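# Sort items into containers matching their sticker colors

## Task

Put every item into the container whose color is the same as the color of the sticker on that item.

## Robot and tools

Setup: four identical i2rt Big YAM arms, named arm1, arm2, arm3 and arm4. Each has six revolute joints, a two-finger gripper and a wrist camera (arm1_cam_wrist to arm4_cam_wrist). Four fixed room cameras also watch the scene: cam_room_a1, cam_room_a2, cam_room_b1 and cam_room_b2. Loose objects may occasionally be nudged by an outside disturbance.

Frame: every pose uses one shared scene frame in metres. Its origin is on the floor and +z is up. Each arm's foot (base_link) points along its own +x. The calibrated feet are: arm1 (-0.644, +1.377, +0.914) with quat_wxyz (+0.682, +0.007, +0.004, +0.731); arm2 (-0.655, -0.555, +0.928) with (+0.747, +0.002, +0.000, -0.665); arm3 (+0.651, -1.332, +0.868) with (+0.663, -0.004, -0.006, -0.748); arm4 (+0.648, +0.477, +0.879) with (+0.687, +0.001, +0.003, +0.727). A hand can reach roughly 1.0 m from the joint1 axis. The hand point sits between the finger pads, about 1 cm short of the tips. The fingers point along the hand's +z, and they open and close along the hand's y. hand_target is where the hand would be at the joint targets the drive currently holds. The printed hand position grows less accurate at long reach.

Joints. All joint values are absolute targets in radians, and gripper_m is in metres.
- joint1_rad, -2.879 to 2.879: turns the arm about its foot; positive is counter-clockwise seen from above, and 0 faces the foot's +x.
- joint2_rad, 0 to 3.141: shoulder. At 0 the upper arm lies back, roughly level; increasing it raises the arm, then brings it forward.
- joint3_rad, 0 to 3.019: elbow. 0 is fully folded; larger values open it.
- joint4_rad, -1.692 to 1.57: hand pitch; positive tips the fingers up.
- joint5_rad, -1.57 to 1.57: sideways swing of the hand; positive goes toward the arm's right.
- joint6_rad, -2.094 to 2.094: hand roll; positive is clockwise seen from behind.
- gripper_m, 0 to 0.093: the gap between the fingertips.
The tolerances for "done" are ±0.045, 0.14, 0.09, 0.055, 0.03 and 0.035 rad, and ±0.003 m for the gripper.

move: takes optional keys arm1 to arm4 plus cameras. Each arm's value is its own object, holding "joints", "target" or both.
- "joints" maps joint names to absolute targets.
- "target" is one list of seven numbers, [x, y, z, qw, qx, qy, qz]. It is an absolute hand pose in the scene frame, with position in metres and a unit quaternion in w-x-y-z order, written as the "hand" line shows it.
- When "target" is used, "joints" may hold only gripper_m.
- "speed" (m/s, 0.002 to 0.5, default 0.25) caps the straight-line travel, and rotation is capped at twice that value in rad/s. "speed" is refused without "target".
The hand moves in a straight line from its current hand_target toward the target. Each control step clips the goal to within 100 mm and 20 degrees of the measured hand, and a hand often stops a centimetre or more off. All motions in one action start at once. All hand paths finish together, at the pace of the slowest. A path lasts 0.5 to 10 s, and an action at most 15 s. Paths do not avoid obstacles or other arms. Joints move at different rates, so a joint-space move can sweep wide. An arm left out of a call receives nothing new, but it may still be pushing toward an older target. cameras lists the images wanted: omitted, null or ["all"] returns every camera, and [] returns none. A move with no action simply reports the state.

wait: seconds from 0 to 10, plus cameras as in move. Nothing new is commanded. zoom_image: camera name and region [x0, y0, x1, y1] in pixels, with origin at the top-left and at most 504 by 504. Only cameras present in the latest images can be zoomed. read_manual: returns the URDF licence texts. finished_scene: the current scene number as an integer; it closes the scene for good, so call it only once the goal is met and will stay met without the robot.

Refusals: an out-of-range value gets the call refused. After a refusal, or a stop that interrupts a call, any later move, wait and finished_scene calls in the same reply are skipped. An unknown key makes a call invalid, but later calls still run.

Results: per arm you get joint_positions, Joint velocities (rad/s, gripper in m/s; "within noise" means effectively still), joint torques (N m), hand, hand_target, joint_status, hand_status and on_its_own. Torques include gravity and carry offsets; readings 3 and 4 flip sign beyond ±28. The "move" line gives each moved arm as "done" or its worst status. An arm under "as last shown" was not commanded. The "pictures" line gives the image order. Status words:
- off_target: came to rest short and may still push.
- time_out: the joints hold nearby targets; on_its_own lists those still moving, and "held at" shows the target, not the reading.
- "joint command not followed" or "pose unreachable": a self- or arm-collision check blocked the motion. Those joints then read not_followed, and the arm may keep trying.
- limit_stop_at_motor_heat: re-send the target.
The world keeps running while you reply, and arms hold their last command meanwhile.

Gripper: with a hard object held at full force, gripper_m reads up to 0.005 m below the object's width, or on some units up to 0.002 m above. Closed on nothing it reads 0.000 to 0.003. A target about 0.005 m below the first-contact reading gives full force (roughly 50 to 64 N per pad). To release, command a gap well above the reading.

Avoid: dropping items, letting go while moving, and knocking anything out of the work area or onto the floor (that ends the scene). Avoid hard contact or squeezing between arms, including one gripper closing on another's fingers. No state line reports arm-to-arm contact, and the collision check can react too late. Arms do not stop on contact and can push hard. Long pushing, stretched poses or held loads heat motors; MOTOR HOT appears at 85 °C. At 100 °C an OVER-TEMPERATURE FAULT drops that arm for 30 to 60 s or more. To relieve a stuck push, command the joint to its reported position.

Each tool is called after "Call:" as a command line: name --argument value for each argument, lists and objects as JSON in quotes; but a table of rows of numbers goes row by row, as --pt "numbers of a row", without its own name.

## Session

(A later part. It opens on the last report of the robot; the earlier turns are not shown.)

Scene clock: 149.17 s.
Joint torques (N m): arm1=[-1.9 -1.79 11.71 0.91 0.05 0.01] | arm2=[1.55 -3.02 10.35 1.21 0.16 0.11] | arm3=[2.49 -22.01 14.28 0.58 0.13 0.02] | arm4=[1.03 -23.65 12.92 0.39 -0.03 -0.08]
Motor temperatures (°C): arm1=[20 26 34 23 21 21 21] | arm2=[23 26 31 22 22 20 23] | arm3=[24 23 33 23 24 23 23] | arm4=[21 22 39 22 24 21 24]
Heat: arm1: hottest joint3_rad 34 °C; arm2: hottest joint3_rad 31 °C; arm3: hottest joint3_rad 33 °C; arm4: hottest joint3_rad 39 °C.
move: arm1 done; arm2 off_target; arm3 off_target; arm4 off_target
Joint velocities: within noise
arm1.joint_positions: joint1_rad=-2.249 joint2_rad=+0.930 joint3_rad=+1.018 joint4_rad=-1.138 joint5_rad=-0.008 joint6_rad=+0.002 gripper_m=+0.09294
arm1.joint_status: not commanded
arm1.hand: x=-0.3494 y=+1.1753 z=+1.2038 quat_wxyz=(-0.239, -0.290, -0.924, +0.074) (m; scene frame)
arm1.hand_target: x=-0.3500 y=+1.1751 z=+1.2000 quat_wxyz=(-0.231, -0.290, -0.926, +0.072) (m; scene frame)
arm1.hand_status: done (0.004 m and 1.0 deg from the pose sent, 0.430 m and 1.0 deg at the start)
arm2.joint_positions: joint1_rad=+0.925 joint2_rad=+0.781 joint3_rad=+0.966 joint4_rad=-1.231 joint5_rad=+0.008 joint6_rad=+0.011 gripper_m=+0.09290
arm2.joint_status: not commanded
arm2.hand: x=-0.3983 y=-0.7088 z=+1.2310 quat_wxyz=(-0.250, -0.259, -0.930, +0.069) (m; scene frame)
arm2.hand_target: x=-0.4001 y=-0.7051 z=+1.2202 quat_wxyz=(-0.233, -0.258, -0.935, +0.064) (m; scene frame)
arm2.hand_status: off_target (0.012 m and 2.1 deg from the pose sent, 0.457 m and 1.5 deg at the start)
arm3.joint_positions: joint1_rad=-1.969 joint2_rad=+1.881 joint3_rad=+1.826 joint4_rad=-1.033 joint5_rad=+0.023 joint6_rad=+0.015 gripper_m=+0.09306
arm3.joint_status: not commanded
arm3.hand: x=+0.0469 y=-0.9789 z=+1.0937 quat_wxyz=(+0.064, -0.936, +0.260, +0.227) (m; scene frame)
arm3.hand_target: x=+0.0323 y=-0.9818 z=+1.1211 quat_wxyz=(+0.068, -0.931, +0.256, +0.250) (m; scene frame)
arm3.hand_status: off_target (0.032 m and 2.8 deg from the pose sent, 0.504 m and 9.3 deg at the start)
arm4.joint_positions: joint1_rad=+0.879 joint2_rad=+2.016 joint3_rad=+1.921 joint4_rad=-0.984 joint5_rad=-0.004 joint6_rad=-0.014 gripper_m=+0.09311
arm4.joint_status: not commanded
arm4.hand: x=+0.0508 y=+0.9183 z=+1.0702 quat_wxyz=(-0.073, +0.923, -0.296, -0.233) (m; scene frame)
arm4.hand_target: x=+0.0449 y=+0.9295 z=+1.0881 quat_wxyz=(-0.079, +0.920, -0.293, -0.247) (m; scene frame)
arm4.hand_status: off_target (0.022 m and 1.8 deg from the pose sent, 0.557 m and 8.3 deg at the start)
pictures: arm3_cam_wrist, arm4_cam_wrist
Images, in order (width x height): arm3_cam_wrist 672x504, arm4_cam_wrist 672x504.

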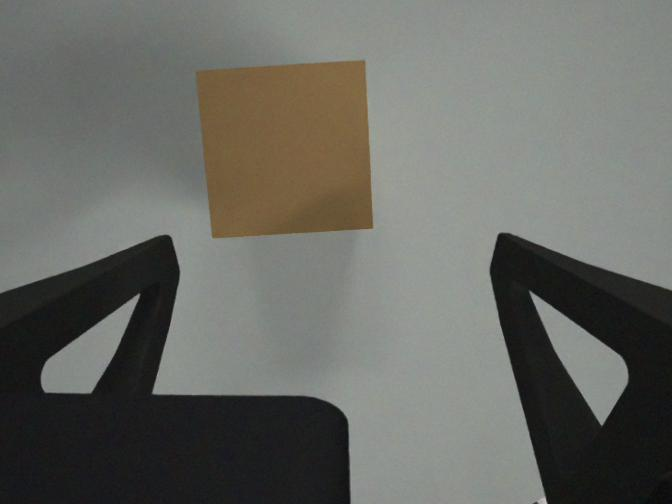

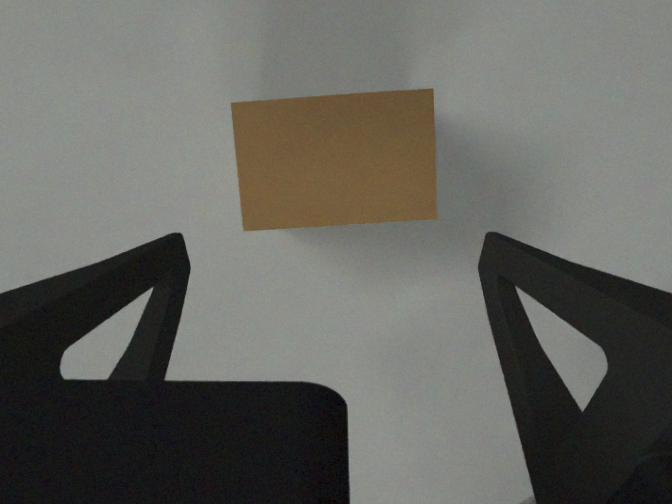

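Call:
move --arm3 '{"target": [-0.004, -0.978, 1.060, 0.0685, -0.9314, 0.2557, 0.2496], "speed": 0.12}' --arm4 '{"target": [0.0215, 0.9457, 1.029, 0.0785, -0.9204, 0.2929, 0.2466], "speed": 0.12}' --cameras '["arm3_cam_wrist", "arm4_cam_wrist"]'

Scene clock: 167.03 s.
Joint torques (N m): arm1=[-1.9 -2.2 11.6 0.73 0.04 0.01] | arm2=[1.49 -3.02 10.35 1.18 0.16 0.11] | arm3=[2.49 -23.18 13.93 1.48 0.14 0.02] | arm4=[0.67 -23.65 12.77 1.24 -0.04 -0.04]
Motor temperatures (°C): arm1=[20 26 34 23 21 21 21] | arm2=[23 26 32 22 22 20 23] | arm3=[24 23 33 23 24 23 23] | arm4=[21 22 40 22 24 21 24]
Heat: arm1: hottest joint3_rad 34 °C; arm2: hottest joint3_rad 32 °C; arm3: hottest joint3_rad 33 °C; arm4: hottest joint3_rad 40 °C.
move: arm3 off_target; arm4 off_target
Joint velocities: within noise
arm1, arm2: as last shown
arm3.joint_positions: joint1_rad=-1.946 joint2_rad=+1.982 joint3_rad=+1.828 joint4_rad=-0.950 joint5_rad=+0.033 joint6_rad=+0.033 gripper_m=+0.09306
arm3.joint_status: not commanded
arm3.hand: x=+0.0174 y=-0.9798 z=+1.0342 quat_wxyz=(+0.063, -0.939, +0.259, +0.219) (m; scene frame)
arm3.hand_target: x=-0.0023 y=-0.9791 z=+1.0602 quat_wxyz=(+0.068, -0.931, +0.256, +0.250) (m; scene frame)
arm3.hand_status: off_target (0.034 m and 3.7 deg from the pose sent, 0.061 m and 2.8 deg at the start)
arm4.joint_positions: joint1_rad=+0.878 joint2_rad=+2.110 joint3_rad=+1.935 joint4_rad=-0.923 joint5_rad=-0.004 joint6_rad=-0.015 gripper_m=+0.09310
arm4.joint_status: not commanded
arm4.hand: x=+0.0348 y=+0.9305 z=+1.0156 quat_wxyz=(-0.071, +0.925, -0.297, -0.224) (m; scene frame)
arm4.hand_target: x=+0.0228 y=+0.9450 z=+1.0294 quat_wxyz=(-0.079, +0.920, -0.293, -0.247) (m; scene frame)
arm4.hand_status: off_target (0.024 m and 2.8 deg from the pose sent, 0.057 m and 1.8 deg at the start)
pictures: arm3_cam_wrist, arm4_cam_wrist
Images, in order (width x height): arm3_cam_wrist 672x504, arm4_cam_wrist 672x504.

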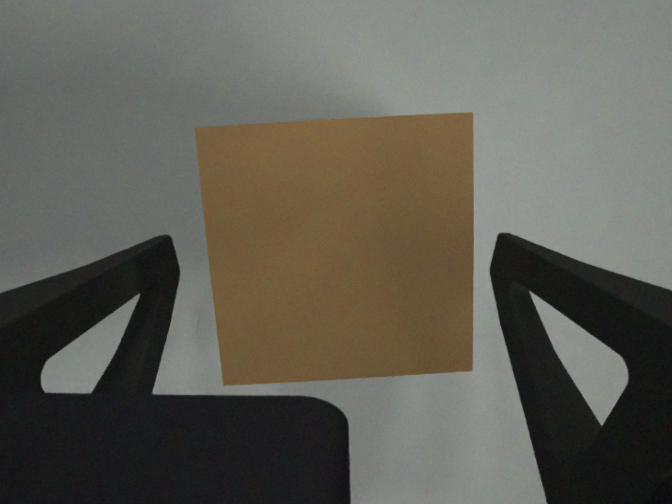

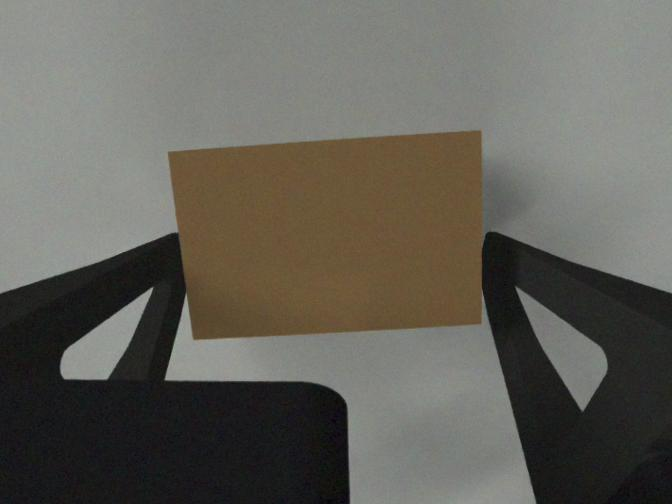

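Call:
move --arm3 '{"joints": {"gripper_m": 0.036}}' --arm4 '{"joints": {"gripper_m": 0.053}}' --cameras '["arm3_cam_wrist", "arm4_cam_wrist"]'

Scene clock: 172.13 s.
Joint torques (N m): arm1=[-1.44 -2.02 11.4 0.98 0.03 -0.02] | arm2=[1.61 -3.08 10.32 1.22 0.15 0.1] | arm3=[2.37 -23.12 13.96 1.47 0.11 0.02] | arm4=[0.32 -23.82 12.71 1.25 -0.03 -0.06]
Motor temperatures (°C): arm1=[20 25 34 23 21 21 21] | arm2=[23 26 32 22 22 20 23] | arm3=[24 24 33 23 24 23 23] | arm4=[21 22 40 22 24 21 24]
Heat: arm1: hottest joint3_rad 34 °C; arm2: hottest joint3_rad 32 °C; arm3: hottest joint3_rad 33 °C; arm4: hottest joint3_rad 40 °C.
move: arm3 off_target; arm4 off_target
Joint velocities: within noise
arm1, arm2: as last shown
arm3.joint_positions: joint1_rad=-1.946 joint2_rad=+1.982 joint3_rad=+1.828 joint4_rad=-0.950 joint5_rad=+0.034 joint6_rad=+0.034 gripper_m=+0.05316
arm3.joint_status: gripper_m off_target (ended at +0.05319, target +0.03600)
arm3.hand: x=+0.0174 y=-0.9796 z=+1.0342 quat_wxyz=(+0.063, -0.938, +0.260, +0.219) (m; scene frame)
arm3.hand_target: x=-0.0024 y=-0.9791 z=+1.0603 quat_wxyz=(+0.068, -0.931, +0.256, +0.250) (m; scene frame)
arm3.hand_status: not commanded
arm4.joint_positions: joint1_rad=+0.878 joint2_rad=+2.110 joint3_rad=+1.936 joint4_rad=-0.923 joint5_rad=-0.004 joint6_rad=-0.015 gripper_m=+0.06974
arm4.joint_status: gripper_m off_target (ended at +0.06977, target +0.05300)
arm4.hand: x=+0.0344 y=+0.9307 z=+1.0163 quat_wxyz=(-0.071, +0.925, -0.297, -0.225) (m; scene frame)
arm4.hand_target: x=+0.0228 y=+0.9450 z=+1.0294 quat_wxyz=(-0.079, +0.920, -0.293, -0.247) (m; scene frame)
arm4.hand_status: not commanded
pictures: arm3_cam_wrist, arm4_cam_wrist
Images, in order (width x height): arm3_cam_wrist 672x504, arm4_cam_wrist 672x504.

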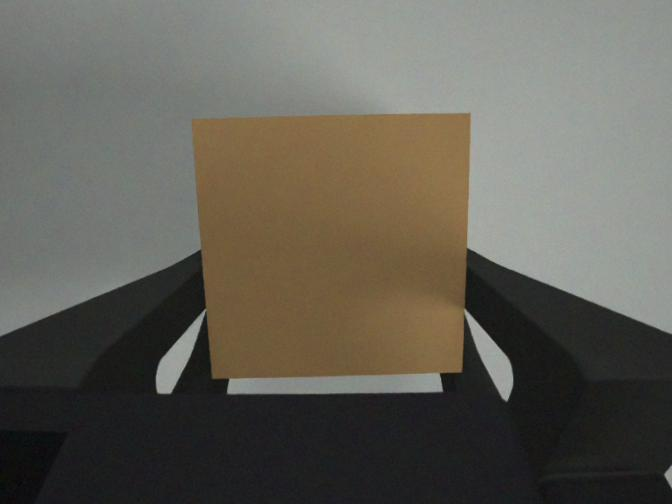

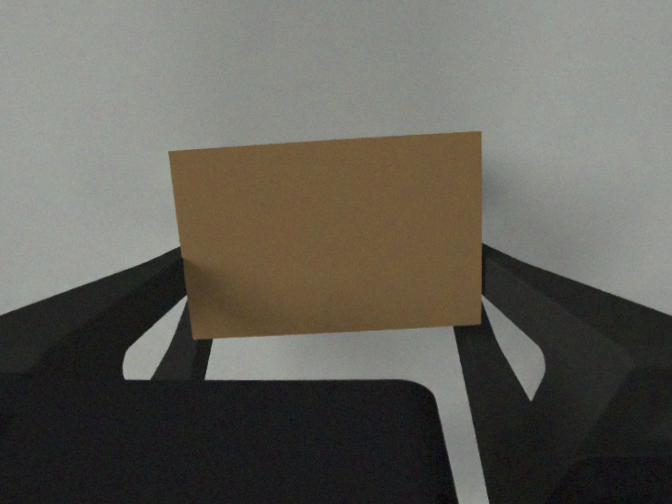

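Call:
move --arm3 '{"target": [0.045, -1.0, 1.115, 0.0685, -0.9314, 0.2557, 0.2496], "speed": 0.25}' --arm4 '{"target": [0.045, 0.925, 1.095, 0.0785, -0.9204, 0.2929, 0.2466], "speed": 0.25}' --cameras '["arm3_cam_wrist", "arm4_cam_wrist"]'

Call:
move --arm3 '{"target": [0.40, -1.183, 1.20, 0.0685, -0.9314, 0.2557, 0.2496], "speed": 0.4}' --arm4 '{"target": [0.40, 0.655, 1.20, 0.0785, -0.9204, 0.2929, 0.2466], "speed": 0.4}' --cameras '["arm3_cam_wrist", "arm4_cam_wrist"]'

Call:
move --arm3 '{"joints": {"joint1_rad": 0.990, "joint2_rad": 0.672, "joint3_rad": 1.110, "joint4_rad": -1.60, "joint5_rad": 0, "joint6_rad": 0}}' --arm4 '{"joints": {"joint1_rad": -1.126, "joint2_rad": 0.672, "joint3_rad": 1.110, "joint4_rad": -1.60, "joint5_rad": 0, "joint6_rad": 0}}' --cameras '["arm3_cam_wrist", "arm4_cam_wrist"]'

Call:
move --arm3 '{"target": [1.155, -1.755, 0.95, 0.2273, 0.3318, 0.9118, -0.0827], "speed": 0.35}' --arm4 '{"target": [1.119, 0.735, 0.83, 0.2345, -0.2389, 0.9404, 0.0596], "speed": 0.35}' --cameras '["arm3_cam_wrist", "arm4_cam_wrist"]'

Scene clock: 182.87 s.
Joint torques (N m): arm1=[-2.14 -1.73 11.49 0.83 0.06 -0.01] | arm2=[1.61 -2.96 10.33 1.24 0.16 0.1] | arm3=[2.02 -20.48 9.54 0.84 0.08 -0.02] | arm4=[0.67 -24.64 12 0.39 -0.01 -0.03]
Motor temperatures (°C): arm1=[20 25 34 23 21 21 21] | arm2=[23 26 33 22 22 20 23] | arm3=[24 25 34 23 24 23 24] | arm4=[21 23 42 22 24 21 25]
Heat: arm1: hottest joint3_rad 34 °C; arm2: hottest joint3_rad 33 °C; arm3: hottest joint3_rad 34 °C; arm4: hottest joint3_rad 42 °C.
move: arm3 done; arm4 off_target
Joint velocities: within noise
arm1, arm2: as last shown
arm3.joint_positions: joint1_rad=-1.946 joint2_rad=+1.816 joint3_rad=+1.787 joint4_rad=-0.995 joint5_rad=+0.034 joint6_rad=+0.034 gripper_m=+0.05316
arm3.joint_status: not commanded
arm3.hand: x=+0.0475 y=-0.9948 z=+1.1226 quat_wxyz=(+0.072, -0.929, +0.258, +0.257) (m; scene frame)
arm3.hand_target: x=+0.0450 y=-1.0001 z=+1.1150 quat_wxyz=(+0.069, -0.931, +0.256, +0.250) (m; scene frame)
arm3.hand_status: done (0.010 m and 1.0 deg from the pose sent, 0.088 m and 3.7 deg at the start)
arm4.joint_positions: joint1_rad=+0.878 joint2_rad=+2.018 joint3_rad=+1.936 joint4_rad=-0.998 joint5_rad=-0.004 joint6_rad=-0.015 gripper_m=+0.06974
arm4.joint_status: not commanded
arm4.hand: x=+0.0505 y=+0.9193 z=+1.0747 quat_wxyz=(-0.073, +0.923, -0.296, -0.232) (m; scene frame)
arm4.hand_target: x=+0.0456 y=+0.9247 z=+1.0950 quat_wxyz=(-0.079, +0.920, -0.293, -0.247) (m; scene frame)
arm4.hand_status: off_target (0.022 m and 1.8 deg from the pose sent, 0.080 m and 2.7 deg at the start)
pictures: arm3_cam_wrist, arm4_cam_wrist
Images, in order (width x height): arm3_cam_wrist 672x504, arm4_cam_wrist 672x504.

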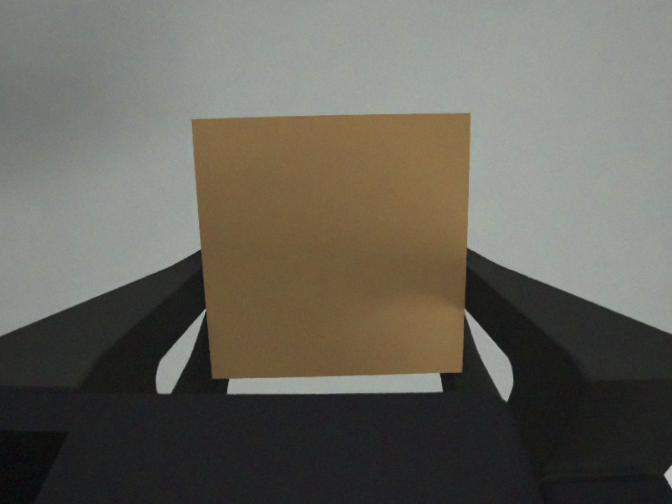

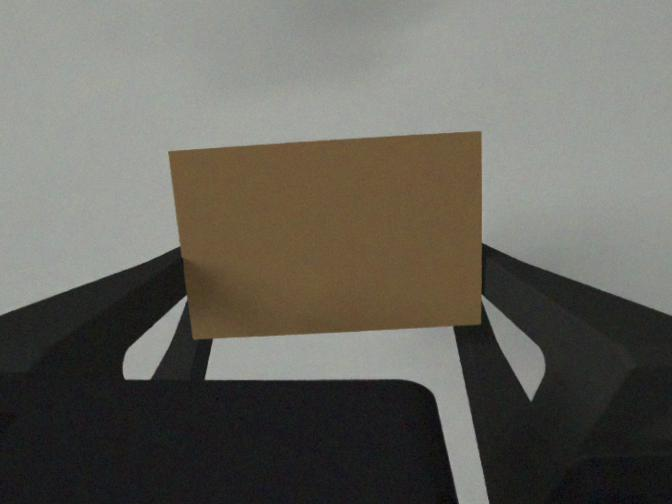

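Scene clock: 184.90 s.
Joint torques (N m): arm1=[-1.79 -2.2 11.67 0.91 0.06 -0.01] | arm2=[1.61 -3.08 10.37 1.21 0.16 0.1] | arm3=[0.67 -2.67 9.2 0.84 -0.06 -0.12] | arm4=[1.38 -2.96 9.2 0.57 0.2 0.16]
Motor temperatures (°C): arm1=[20 25 34 23 21 21 21] | arm2=[23 26 33 22 22 20 23] | arm3=[24 25 33 23 24 23 24] | arm4=[21 23 42 22 24 21 25]
Heat: arm1: hottest joint3_rad 34 °C; arm2: hottest joint3_rad 33 °C; arm3: hottest joint3_rad 33 °C; arm4: hottest joint3_rad 42 °C.
move: arm3 done; arm4 done
Joint velocities: within noise
arm1, arm2: as last shown
arm3.joint_positions: joint1_rad=-1.946 joint2_rad=+0.767 joint3_rad=+1.048 joint4_rad=-1.311 joint5_rad=+0.028 joint6_rad=+0.029 gripper_m=+0.05316
arm3.joint_status: not commanded
arm3.hand: x=+0.3982 y=-1.1847 z=+1.2024 quat_wxyz=(+0.068, -0.930, +0.255, +0.254) (m; scene frame)
arm3.hand_target: x=+0.4000 y=-1.1831 z=+1.2000 quat_wxyz=(+0.068, -0.931, +0.256, +0.250) (m; scene frame)
arm3.hand_status: done (0.003 m and 0.5 deg from the pose sent, 0.407 m and 1.0 deg at the start)
arm4.joint_positions: joint1_rad=+0.896 joint2_rad=+0.803 joint3_rad=+1.024 joint4_rad=-1.255 joint5_rad=+0.004 joint6_rad=-0.011 gripper_m=+0.06974
arm4.joint_status: not commanded
arm4.hand: x=+0.4006 y=+0.6568 z=+1.2023 quat_wxyz=(-0.082, +0.920, -0.289, -0.253) (m; scene frame)
arm4.hand_target: x=+0.4000 y=+0.6550 z=+1.2000 quat_wxyz=(-0.079, +0.920, -0.293, -0.247) (m; scene frame)
arm4.hand_status: done (0.003 m and 0.9 deg from the pose sent, 0.456 m and 1.8 deg at the start)
pictures: arm3_cam_wrist, arm4_cam_wrist
Images, in order (width x height): arm3_cam_wrist 672x504, arm4_cam_wrist 672x504.

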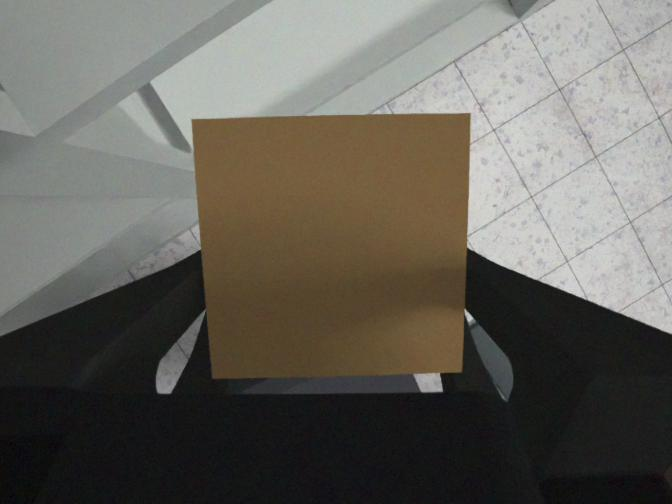

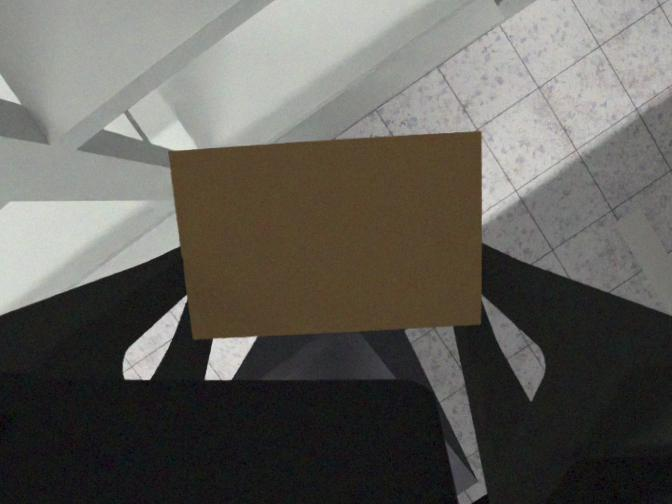

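Scene clock: 187.23 s.
Joint torques (N m): arm1=[-1.79 -1.9 11.47 0.94 0.01 -0.02] | arm2=[1.49 -2.96 10.32 1.21 0.16 0.11] | arm3=[2.08 -0.26 13.3 0.46 0.11 -0.11] | arm4=[0.21 -0.26 11.26 0.21 0.01 0.18]
Motor temperatures (°C): arm1=[20 25 34 23 21 21 21] | arm2=[23 26 33 22 22 20 23] | arm3=[24 25 33 23 24 23 24] | arm4=[21 23 41 22 24 21 25]
Heat: arm1: hottest joint3_rad 34 °C; arm2: hottest joint3_rad 33 °C; arm3: hottest joint3_rad 33 °C; arm4: hottest joint3_rad 41 °C.
move: arm3 done; arm4 done
Joint velocities: within noise
arm1, arm2: as last shown
arm3.joint_positions: joint1_rad=+0.979 joint2_rad=+0.671 joint3_rad=+1.058 joint4_rad=-1.593 joint5_rad=-0.002 joint6_rad=+0.006 gripper_m=+0.05309
arm3.joint_status: all done
arm3.hand: x=+0.8084 y=-1.4635 z=+1.2030 quat_wxyz=(-0.173, -0.344, -0.920, +0.068) (m; scene frame)
arm3.hand_target: x=+0.8117 y=-1.4636 z=+1.2254 quat_wxyz=(-0.194, -0.335, -0.919, +0.076) (m; scene frame)
arm3.hand_status: not commanded
arm4.joint_positions: joint1_rad=-1.122 joint2_rad=+0.668 joint3_rad=+1.069 joint4_rad=-1.589 joint5_rad=+0.002 joint6_rad=-0.011 gripper_m=+0.06982
arm4.joint_status: all done
arm4.hand: x=+0.8336 y=+0.5793 z=+1.2175 quat_wxyz=(-0.182, +0.250, -0.950, -0.045) (m; scene frame)
arm4.hand_target: x=+0.8351 y=+0.5798 z=+1.2338 quat_wxyz=(-0.194, +0.243, -0.949, -0.049) (m; scene frame)
arm4.hand_status: not commanded
pictures: arm3_cam_wrist, arm4_cam_wrist
Images, in order (width x height): arm3_cam_wrist 672x504, arm4_cam_wrist 672x504.

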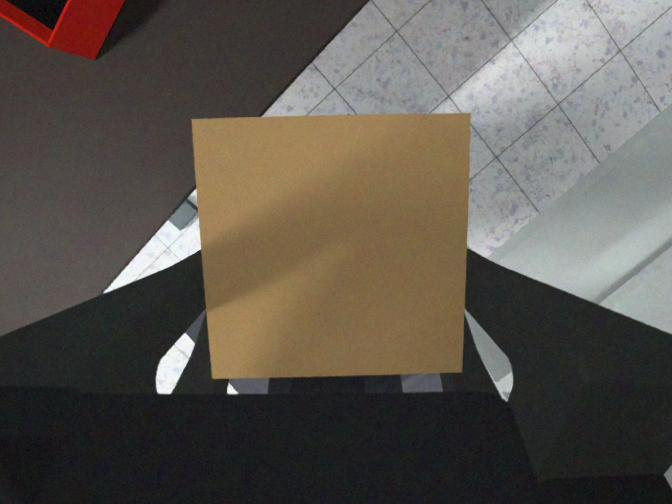

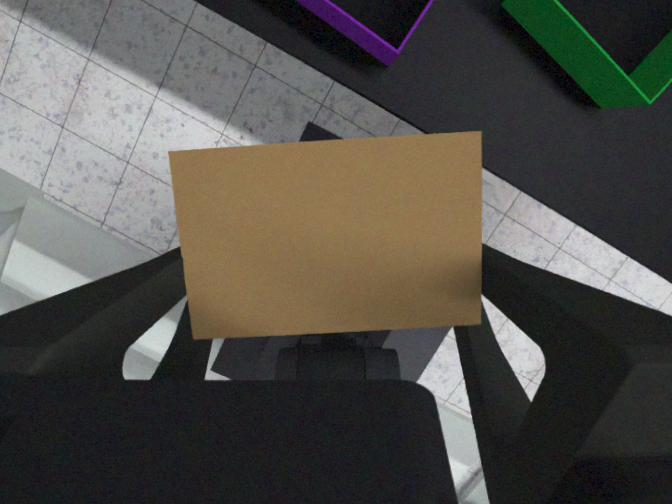

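Scene clock: 189.50 s.
Joint torques (N m): arm1=[-1.55 -1.79 11.34 0.79 0.01 0.01] | arm2=[1.61 -2.96 10.36 1.18 0.16 0.11] | arm3=[1.79 -21.36 12.57 1.21 -0.08 -0.11] | arm4=[0.09 -16.09 7.88 1.37 0.05 0.14]
Motor temperatures (°C): arm1=[20 25 34 23 21 21 21] | arm2=[23 26 33 22 22 20 23] | arm3=[24 25 33 23 24 23 24] | arm4=[21 23 41 22 24 21 25]
Heat: arm1: hottest joint3_rad 34 °C; arm2: hottest joint3_rad 33 °C; arm3: hottest joint3_rad 33 °C; arm4: hottest joint3_rad 41 °C.
move: arm3 off_target; arm4 off_target
Joint velocities: within noise
arm1, arm2: as last shown
arm3.joint_positions: joint1_rad=+0.979 joint2_rad=+1.897 joint3_rad=+1.361 joint4_rad=-0.627 joint5_rad=-0.008 joint6_rad=+0.006 gripper_m=+0.05309
arm3.joint_status: not commanded
arm3.hand: x=+1.1310 y=-1.7444 z=+0.9206 quat_wxyz=(-0.195, -0.342, -0.916, +0.072) (m; scene frame)
arm3.hand_target: x=+1.1536 y=-1.7537 z=+0.9509 quat_wxyz=(-0.228, -0.332, -0.912, +0.083) (m; scene frame)
arm3.hand_status: off_target (0.039 m and 4.1 deg from the pose sent, 0.519 m and 6.7 deg at the start)
arm4.joint_positions: joint1_rad=-1.122 joint2_rad=+1.844 joint3_rad=+0.885 joint4_rad=-0.168 joint5_rad=+0.002 joint6_rad=-0.008 gripper_m=+0.06982
arm4.joint_status: not commanded
arm4.hand: x=+1.0982 y=+0.7252 z=+0.8180 quat_wxyz=(-0.211, +0.247, -0.944, -0.052) (m; scene frame)
arm4.hand_target: x=+1.1182 y=+0.7346 z=+0.8307 quat_wxyz=(-0.234, +0.239, -0.940, -0.060) (m; scene frame)
arm4.hand_status: off_target (0.026 m and 3.0 deg from the pose sent, 0.506 m and 6.5 deg at the start)
pictures: arm3_cam_wrist, arm4_cam_wrist
Images, in order (width x height): arm3_cam_wrist 672x504, arm4_cam_wrist 672x504.

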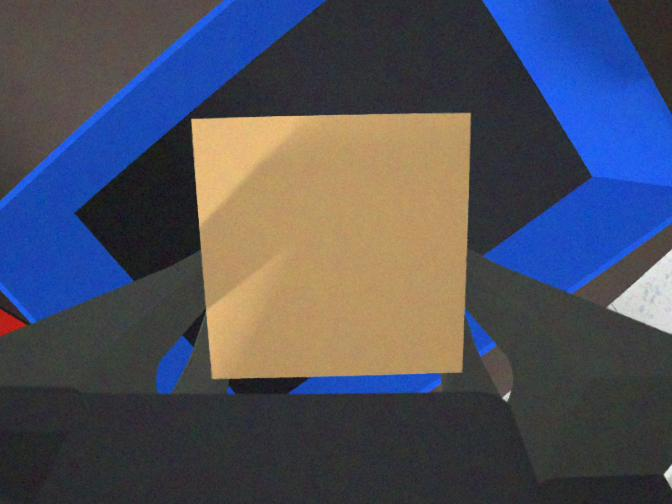

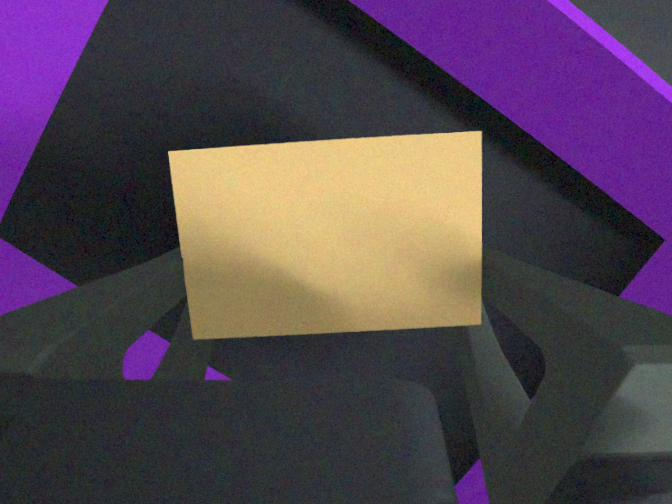

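Call:
move --arm3 '{"target": [1.153, -1.753, 0.815, 0.2273, 0.3318, 0.9118, -0.0827], "speed": 0.22}' --arm4 '{"target": [1.117, 0.734, 0.795, 0.2345, -0.2389, 0.9404, 0.0596], "speed": 0.22}' --cameras '["arm3_cam_wrist", "arm4_cam_wrist"]'

Call:
move --arm3 '{"target": [1.152, -1.752, 0.718, 0.2273, 0.3318, 0.9118, -0.0827], "speed": 0.07}' --arm4 '{"target": [1.116, 0.732, 0.70, 0.2345, -0.2389, 0.9404, 0.0596], "speed": 0.07}' --cameras '["arm3_cam_wrist", "arm4_cam_wrist"]'

Scene clock: 209.50 s.
Joint torques (N m): arm1=[-1.96 -1.67 11.47 0.95 0.05 0.03] | arm2=[1.49 -3.02 10.33 1.2 0.15 0.11] | arm3=[2.02 -22.24 7.38 1.55 -0.02 -0.07] | arm4=[0.15 -15.33 6.6 1.43 0.07 0.13]
Motor temperatures (°C): arm1=[20 25 34 23 21 21 21] | arm2=[23 25 33 22 22 20 23] | arm3=[24 26 32 23 24 23 24] | arm4=[21 24 37 22 24 21 26]
Heat: arm1: hottest joint3_rad 34 °C; arm2: hottest joint3_rad 33 °C; arm3: hottest joint3_rad 32 °C; arm4: hottest joint3_rad 37 °C.
move: arm3 off_target; arm4 off_target
Joint velocities: within noise
arm1, arm2: as last shown
arm3.joint_positions: joint1_rad=+0.979 joint2_rad=+2.098 joint3_rad=+1.310 joint4_rad=-0.335 joint5_rad=-0.008 joint6_rad=+0.006 gripper_m=+0.05309
arm3.joint_status: not commanded
arm3.hand: x=+1.1411 y=-1.7546 z=+0.8048 quat_wxyz=(-0.213, -0.340, -0.913, +0.079) (m; scene frame)
arm3.hand_target: x=+1.1528 y=-1.7529 z=+0.8151 quat_wxyz=(-0.227, -0.332, -0.912, +0.083) (m; scene frame)
arm3.hand_status: off_target (0.016 m and 2.0 deg from the pose sent, 0.108 m and 4.2 deg at the start)
arm4.joint_positions: joint1_rad=-1.122 joint2_rad=+1.912 joint3_rad=+0.885 joint4_rad=-0.074 joint5_rad=+0.002 joint6_rad=-0.008 gripper_m=+0.06982
arm4.joint_status: not commanded
arm4.hand: x=+1.1043 y=+0.7286 z=+0.7948 quat_wxyz=(-0.223, +0.247, -0.941, -0.055) (m; scene frame)
arm4.hand_target: x=+1.1166 y=+0.7338 z=+0.7953 quat_wxyz=(-0.234, +0.239, -0.940, -0.060) (m; scene frame)
arm4.hand_status: off_target (0.014 m and 1.6 deg from the pose sent, 0.031 m and 3.0 deg at the start)
pictures: arm3_cam_wrist, arm4_cam_wrist
Images, in order (width x height): arm3_cam_wrist 672x504, arm4_cam_wrist 672x504.

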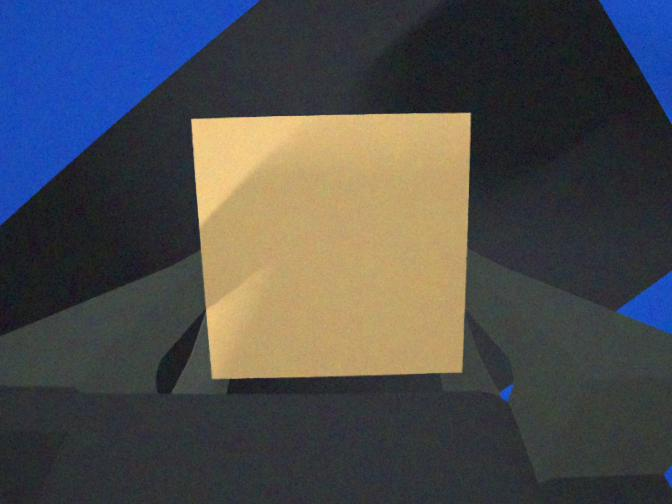

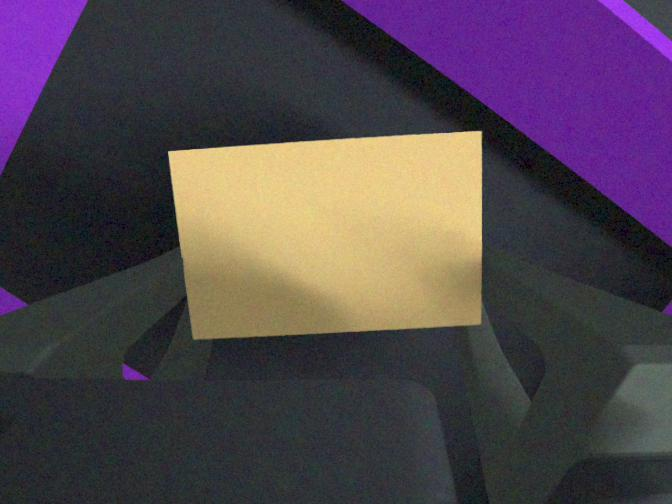

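Scene clock: 211.40 s.
Joint torques (N m): arm1=[-2.08 -1.55 11.67 0.66 0.03 0] | arm2=[1.55 -3.02 10.35 1.2 0.15 0.11] | arm3=[2.08 -15.85 6.41 1.51 0.01 -0.07] | arm4=[0.5 -10.46 5.37 1.14 0.12 0.11]
Motor temperatures (°C): arm1=[20 25 34 23 21 21 21] | arm2=[23 25 33 22 22 20 23] | arm3=[24 26 32 23 24 23 24] | arm4=[21 24 36 22 24 21 26]
Heat: arm1: hottest joint3_rad 34 °C; arm2: hottest joint3_rad 33 °C; arm3: hottest joint3_rad 32 °C; arm4: hottest joint3_rad 36 °C.
move: arm3 off_target; arm4 off_target
Joint velocities: within noise
arm1.joint_positions: joint1_rad=-2.249 joint2_rad=+0.930 joint3_rad=+1.018 joint4_rad=-1.138 joint5_rad=-0.008 joint6_rad=+0.002 gripper_m=+0.09294
arm1.joint_status: not commanded
arm1.hand: x=-0.3494 y=+1.1753 z=+1.2038 quat_wxyz=(-0.239, -0.290, -0.924, +0.074) (m; scene frame)
arm1.hand_target: x=-0.3500 y=+1.1751 z=+1.2000 quat_wxyz=(-0.231, -0.290, -0.926, +0.072) (m; scene frame)
arm1.hand_status: not commanded
arm2.joint_positions: joint1_rad=+0.925 joint2_rad=+0.781 joint3_rad=+0.966 joint4_rad=-1.231 joint5_rad=+0.008 joint6_rad=+0.011 gripper_m=+0.09290
arm2.joint_status: not commanded
arm2.hand: x=-0.3983 y=-0.7088 z=+1.2310 quat_wxyz=(-0.250, -0.259, -0.930, +0.069) (m; scene frame)
arm2.hand_target: x=-0.4001 y=-0.7051 z=+1.2202 quat_wxyz=(-0.233, -0.258, -0.935, +0.064) (m; scene frame)
arm2.hand_status: not commanded
arm3.joint_positions: joint1_rad=+0.980 joint2_rad=+2.202 joint3_rad=+1.310 joint4_rad=-0.145 joint5_rad=-0.008 joint6_rad=+0.006 gripper_m=+0.05309
arm3.joint_status: not commanded
arm3.hand: x=+1.1551 y=-1.7666 z=+0.7607 quat_wxyz=(-0.251, -0.336, -0.903, +0.093) (m; scene frame)
arm3.hand_target: x=+1.1498 y=-1.7505 z=+0.7201 quat_wxyz=(-0.227, -0.332, -0.912, +0.083) (m; scene frame)
arm3.hand_status: off_target (0.045 m and 3.2 deg from the pose sent, 0.088 m and 2.0 deg at the start)
arm4.joint_positions: joint1_rad=-1.123 joint2_rad=+2.084 joint3_rad=+0.907 joint4_rad=+0.160 joint5_rad=-0.001 joint6_rad=-0.005 gripper_m=+0.06982
arm4.joint_status: not commanded
arm4.hand: x=+1.1225 y=+0.7389 z=+0.7412 quat_wxyz=(-0.262, +0.243, -0.932, -0.067) (m; scene frame)
arm4.hand_target: x=+1.1133 y=+0.7306 z=+0.7030 quat_wxyz=(-0.235, +0.239, -0.940, -0.060) (m; scene frame)
arm4.hand_status: off_target (0.042 m and 3.5 deg from the pose sent, 0.096 m and 1.6 deg at the start)
pictures: arm3_cam_wrist, arm4_cam_wrist
Images, in order (width x height): arm3_cam_wrist 672x504, arm4_cam_wrist 672x504.

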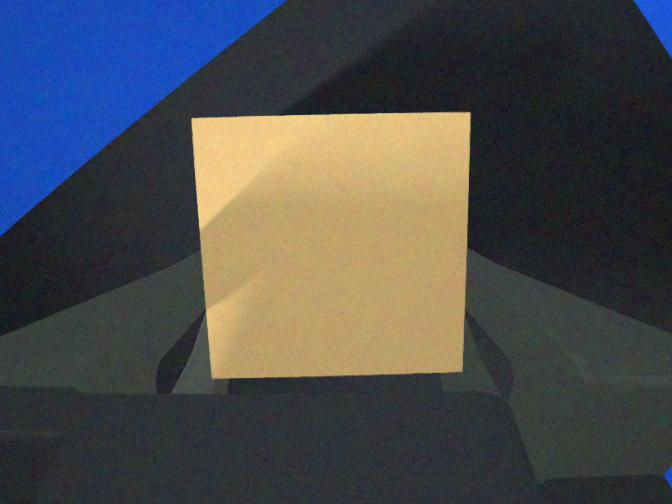

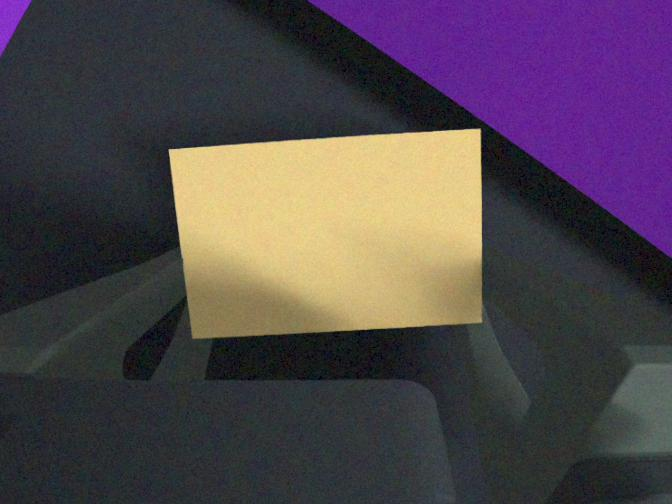

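Call:
move --arm3 '{"joints": {"gripper_m": 0.058}}' --arm4 '{"joints": {"gripper_m": 0.075}}' --cameras '["arm3_cam_wrist", "arm4_cam_wrist"]'

Call:
move --arm3 '{"joints": {"gripper_m": 0.085}}' --arm4 '{"joints": {"gripper_m": 0.088}}' --cameras '["arm3_cam_wrist", "arm4_cam_wrist"]'

Scene clock: 216.77 s.
Joint torques (N m): arm1=[-1.55 -2.02 11.6 0.84 -0.04 -0.03] | arm2=[1.55 -2.96 10.3 1.22 0.16 0.1] | arm3=[2.14 -18.43 6.13 0.98 0.06 -0.09] | arm4=[0.26 -12.22 4.67 0.92 0.02 0.15]
Motor temperatures (°C): arm1=[20 24 34 23 21 21 21] | arm2=[23 25 33 22 22 20 23] | arm3=[24 26 32 23 24 23 24] | arm4=[21 24 35 22 24 21 26]
Heat: arm1: hottest joint3_rad 34 °C; arm2: hottest joint3_rad 33 °C; arm3: hottest joint3_rad 32 °C; arm4: hottest joint3_rad 35 °C.
move: arm3 done; arm4 done
Joint velocities: within noise
arm1, arm2: as last shown
arm3.joint_positions: joint1_rad=+0.980 joint2_rad=+2.228 joint3_rad=+1.311 joint4_rad=-0.132 joint5_rad=-0.009 joint6_rad=+0.008 gripper_m=+0.05796
arm3.joint_status: all done
arm3.hand: x=+1.1531 y=-1.7648 z=+0.7467 quat_wxyz=(-0.247, -0.337, -0.904, +0.091) (m; scene frame)
arm3.hand_target: x=+1.1497 y=-1.7505 z=+0.7202 quat_wxyz=(-0.227, -0.332, -0.912, +0.083) (m; scene frame)
arm3.hand_status: not commanded
arm4.joint_positions: joint1_rad=-1.122 joint2_rad=+2.100 joint3_rad=+0.916 joint4_rad=+0.168 joint5_rad=+0.002 joint6_rad=-0.006 gripper_m=+0.07490
arm4.joint_status: all done
arm4.hand: x=+1.1246 y=+0.7400 z=+0.7360 quat_wxyz=(-0.263, +0.243, -0.931, -0.066) (m; scene frame)
arm4.hand_target: x=+1.1132 y=+0.7305 z=+0.7029 quat_wxyz=(-0.235, +0.239, -0.940, -0.060) (m; scene frame)
arm4.hand_status: not commanded
pictures: arm3_cam_wrist, arm4_cam_wrist
Images, in order (width x height): arm3_cam_wrist 672x504, arm4_cam_wrist 672x504.

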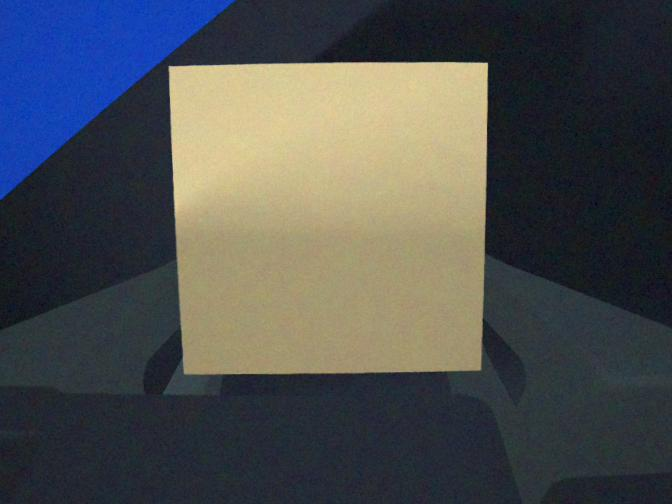

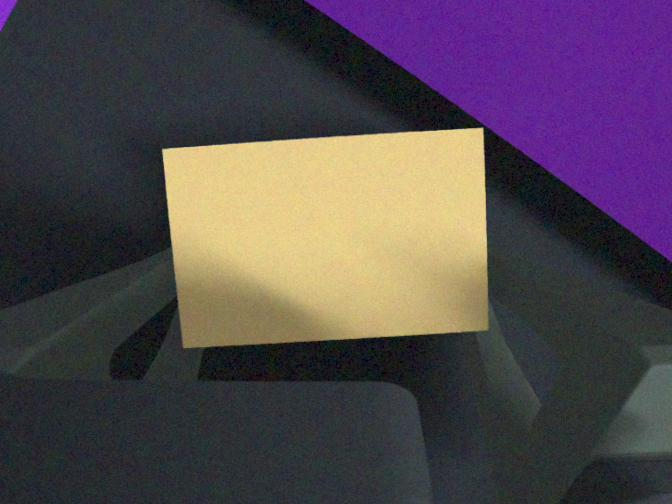

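Scene clock: 217.30 s.
Joint torques (N m): arm1=[-1.67 -1.9 11.44 0.83 0.06 0.01] | arm2=[1.55 -2.96 10.35 1.18 0.16 0.11] | arm3=[2.2 -18.37 6.11 0.94 0.02 -0.09] | arm4=[0.15 -11.87 4.33 0.75 0.05 0.12]
Motor temperatures (°C): arm1=[20 24 34 23 21 21 21] | arm2=[23 25 33 22 22 20 23] | arm3=[24 26 32 23 24 23 24] | arm4=[21 24 35 22 24 21 26]
Heat: arm1: hottest joint3_rad 34 °C; arm2: hottest joint3_rad 33 °C; arm3: hottest joint3_rad 32 °C; arm4: hottest joint3_rad 35 °C.
move: arm3 done; arm4 done
Joint velocities: within noise
arm1, arm2: as last shown
arm3.joint_positions: joint1_rad=+0.980 joint2_rad=+2.228 joint3_rad=+1.311 joint4_rad=-0.132 joint5_rad=-0.008 joint6_rad=+0.008 gripper_m=+0.08493
arm3.joint_status: all done
arm3.hand: x=+1.1529 y=-1.7649 z=+0.7467 quat_wxyz=(-0.247, -0.338, -0.904, +0.091) (m; scene frame)
arm3.hand_target: x=+1.1497 y=-1.7504 z=+0.7202 quat_wxyz=(-0.227, -0.332, -0.912, +0.083) (m; scene frame)
arm3.hand_status: not commanded
arm4.joint_positions: joint1_rad=-1.121 joint2_rad=+2.102 joint3_rad=+0.919 joint4_rad=+0.169 joint5_rad=+0.001 joint6_rad=-0.006 gripper_m=+0.08787
arm4.joint_status: all done
arm4.hand: x=+1.1257 y=+0.7415 z=+0.7364 quat_wxyz=(-0.264, +0.244, -0.931, -0.067) (m; scene frame)
arm4.hand_target: x=+1.1132 y=+0.7307 z=+0.7030 quat_wxyz=(-0.235, +0.239, -0.940, -0.060) (m; scene frame)
arm4.hand_status: not commanded
pictures: arm3_cam_wrist, arm4_cam_wrist
Images, in order (width x height): arm3_cam_wrist 672x504, arm4_cam_wrist 672x504.

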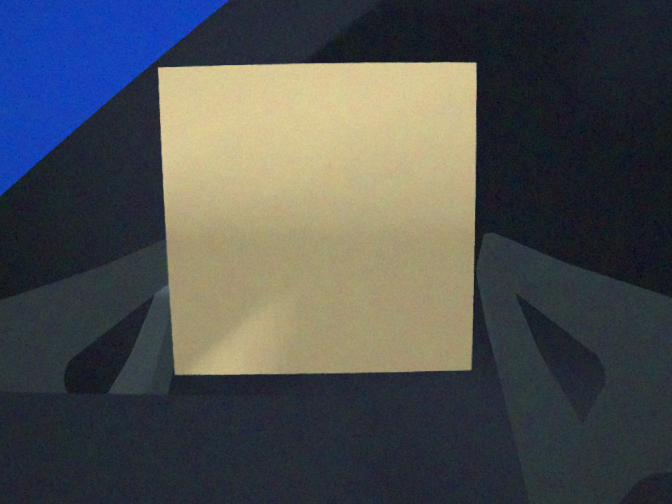

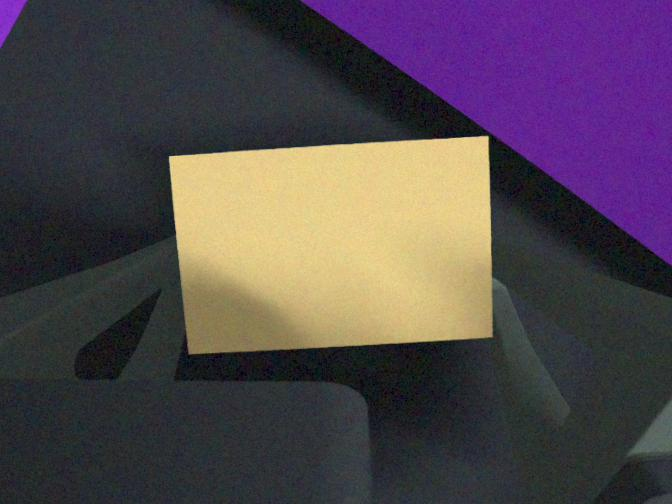

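Call:
move --arm3 '{"target": [1.085, -1.706, 0.925, 0.2273, 0.3318, 0.9118, -0.0827], "speed": 0.25}' --arm4 '{"target": [1.047, 0.6985, 0.92, 0.2345, -0.2389, 0.9404, 0.0596], "speed": 0.25}' --cameras '["arm3_cam_wrist", "arm4_cam_wrist"]'

Scene clock: 223.43 s.
Joint torques (N m): arm1=[-2.02 -1.9 11.55 0.8 0.03 0.03] | arm2=[1.44 -2.96 10.32 1.18 0.16 0.1] | arm3=[0.62 -16.62 7.47 0.69 -0.07 -0.13] | arm4=[0.79 -11.81 6.97 0.31 0.19 0.18]
Motor temperatures (°C): arm1=[20 24 34 23 21 21 21] | arm2=[23 25 33 22 22 20 23] | arm3=[24 26 31 23 24 23 24] | arm4=[21 24 34 22 24 21 25]
Heat: arm1: hottest joint3_rad 34 °C; arm2: hottest joint3_rad 33 °C; arm3: hottest joint3_rad 31 °C; arm4: hottest joint3_rad 34 °C.
move: arm3 done; arm4 done
Joint velocities: within noise
arm1, arm2: as last shown
arm3.joint_positions: joint1_rad=+0.981 joint2_rad=+1.729 joint3_rad=+1.117 joint4_rad=-0.461 joint5_rad=-0.015 joint6_rad=-0.004 gripper_m=+0.08494
arm3.joint_status: not commanded
arm3.hand: x=+1.0905 y=-1.7066 z=+0.9311 quat_wxyz=(-0.236, -0.332, -0.909, +0.085) (m; scene frame)
arm3.hand_target: x=+1.0850 y=-1.7059 z=+0.9251 quat_wxyz=(-0.227, -0.332, -0.912, +0.083) (m; scene frame)
arm3.hand_status: done (0.008 m and 1.0 deg from the pose sent, 0.200 m and 2.7 deg at the start)
arm4.joint_positions: joint1_rad=-1.121 joint2_rad=+1.470 joint3_rad=+0.750 joint4_rad=-0.337 joint5_rad=+0.001 joint6_rad=-0.004 gripper_m=+0.08789
arm4.joint_status: not commanded
arm4.hand: x=+1.0501 y=+0.6997 z=+0.9245 quat_wxyz=(-0.244, +0.244, -0.937, -0.062) (m; scene frame)
arm4.hand_target: x=+1.0470 y=+0.6985 z=+0.9201 quat_wxyz=(-0.235, +0.239, -0.940, -0.060) (m; scene frame)
arm4.hand_status: done (0.006 m and 1.3 deg from the pose sent, 0.204 m and 3.7 deg at the start)
pictures: arm3_cam_wrist, arm4_cam_wrist
Images, in order (width x height): arm3_cam_wrist 672x504, arm4_cam_wrist 672x504.

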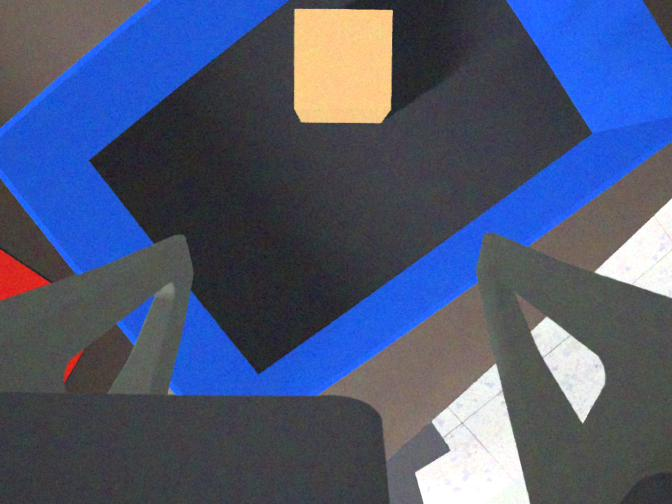

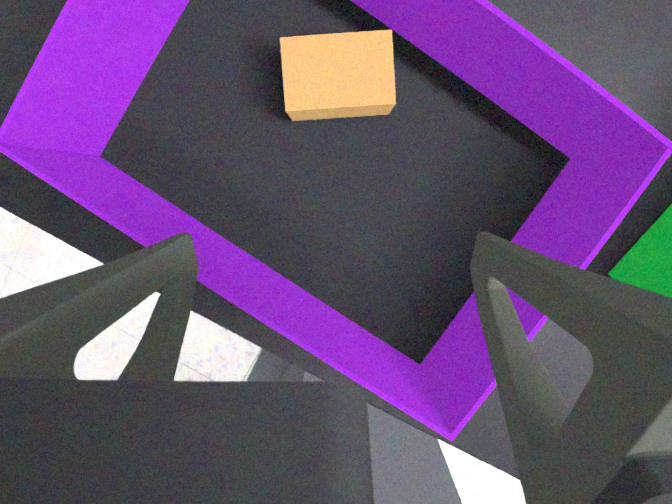

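Both items are flat inside their containers.

Call:
finished_scene --scene 3

The scene is finished: the task was done.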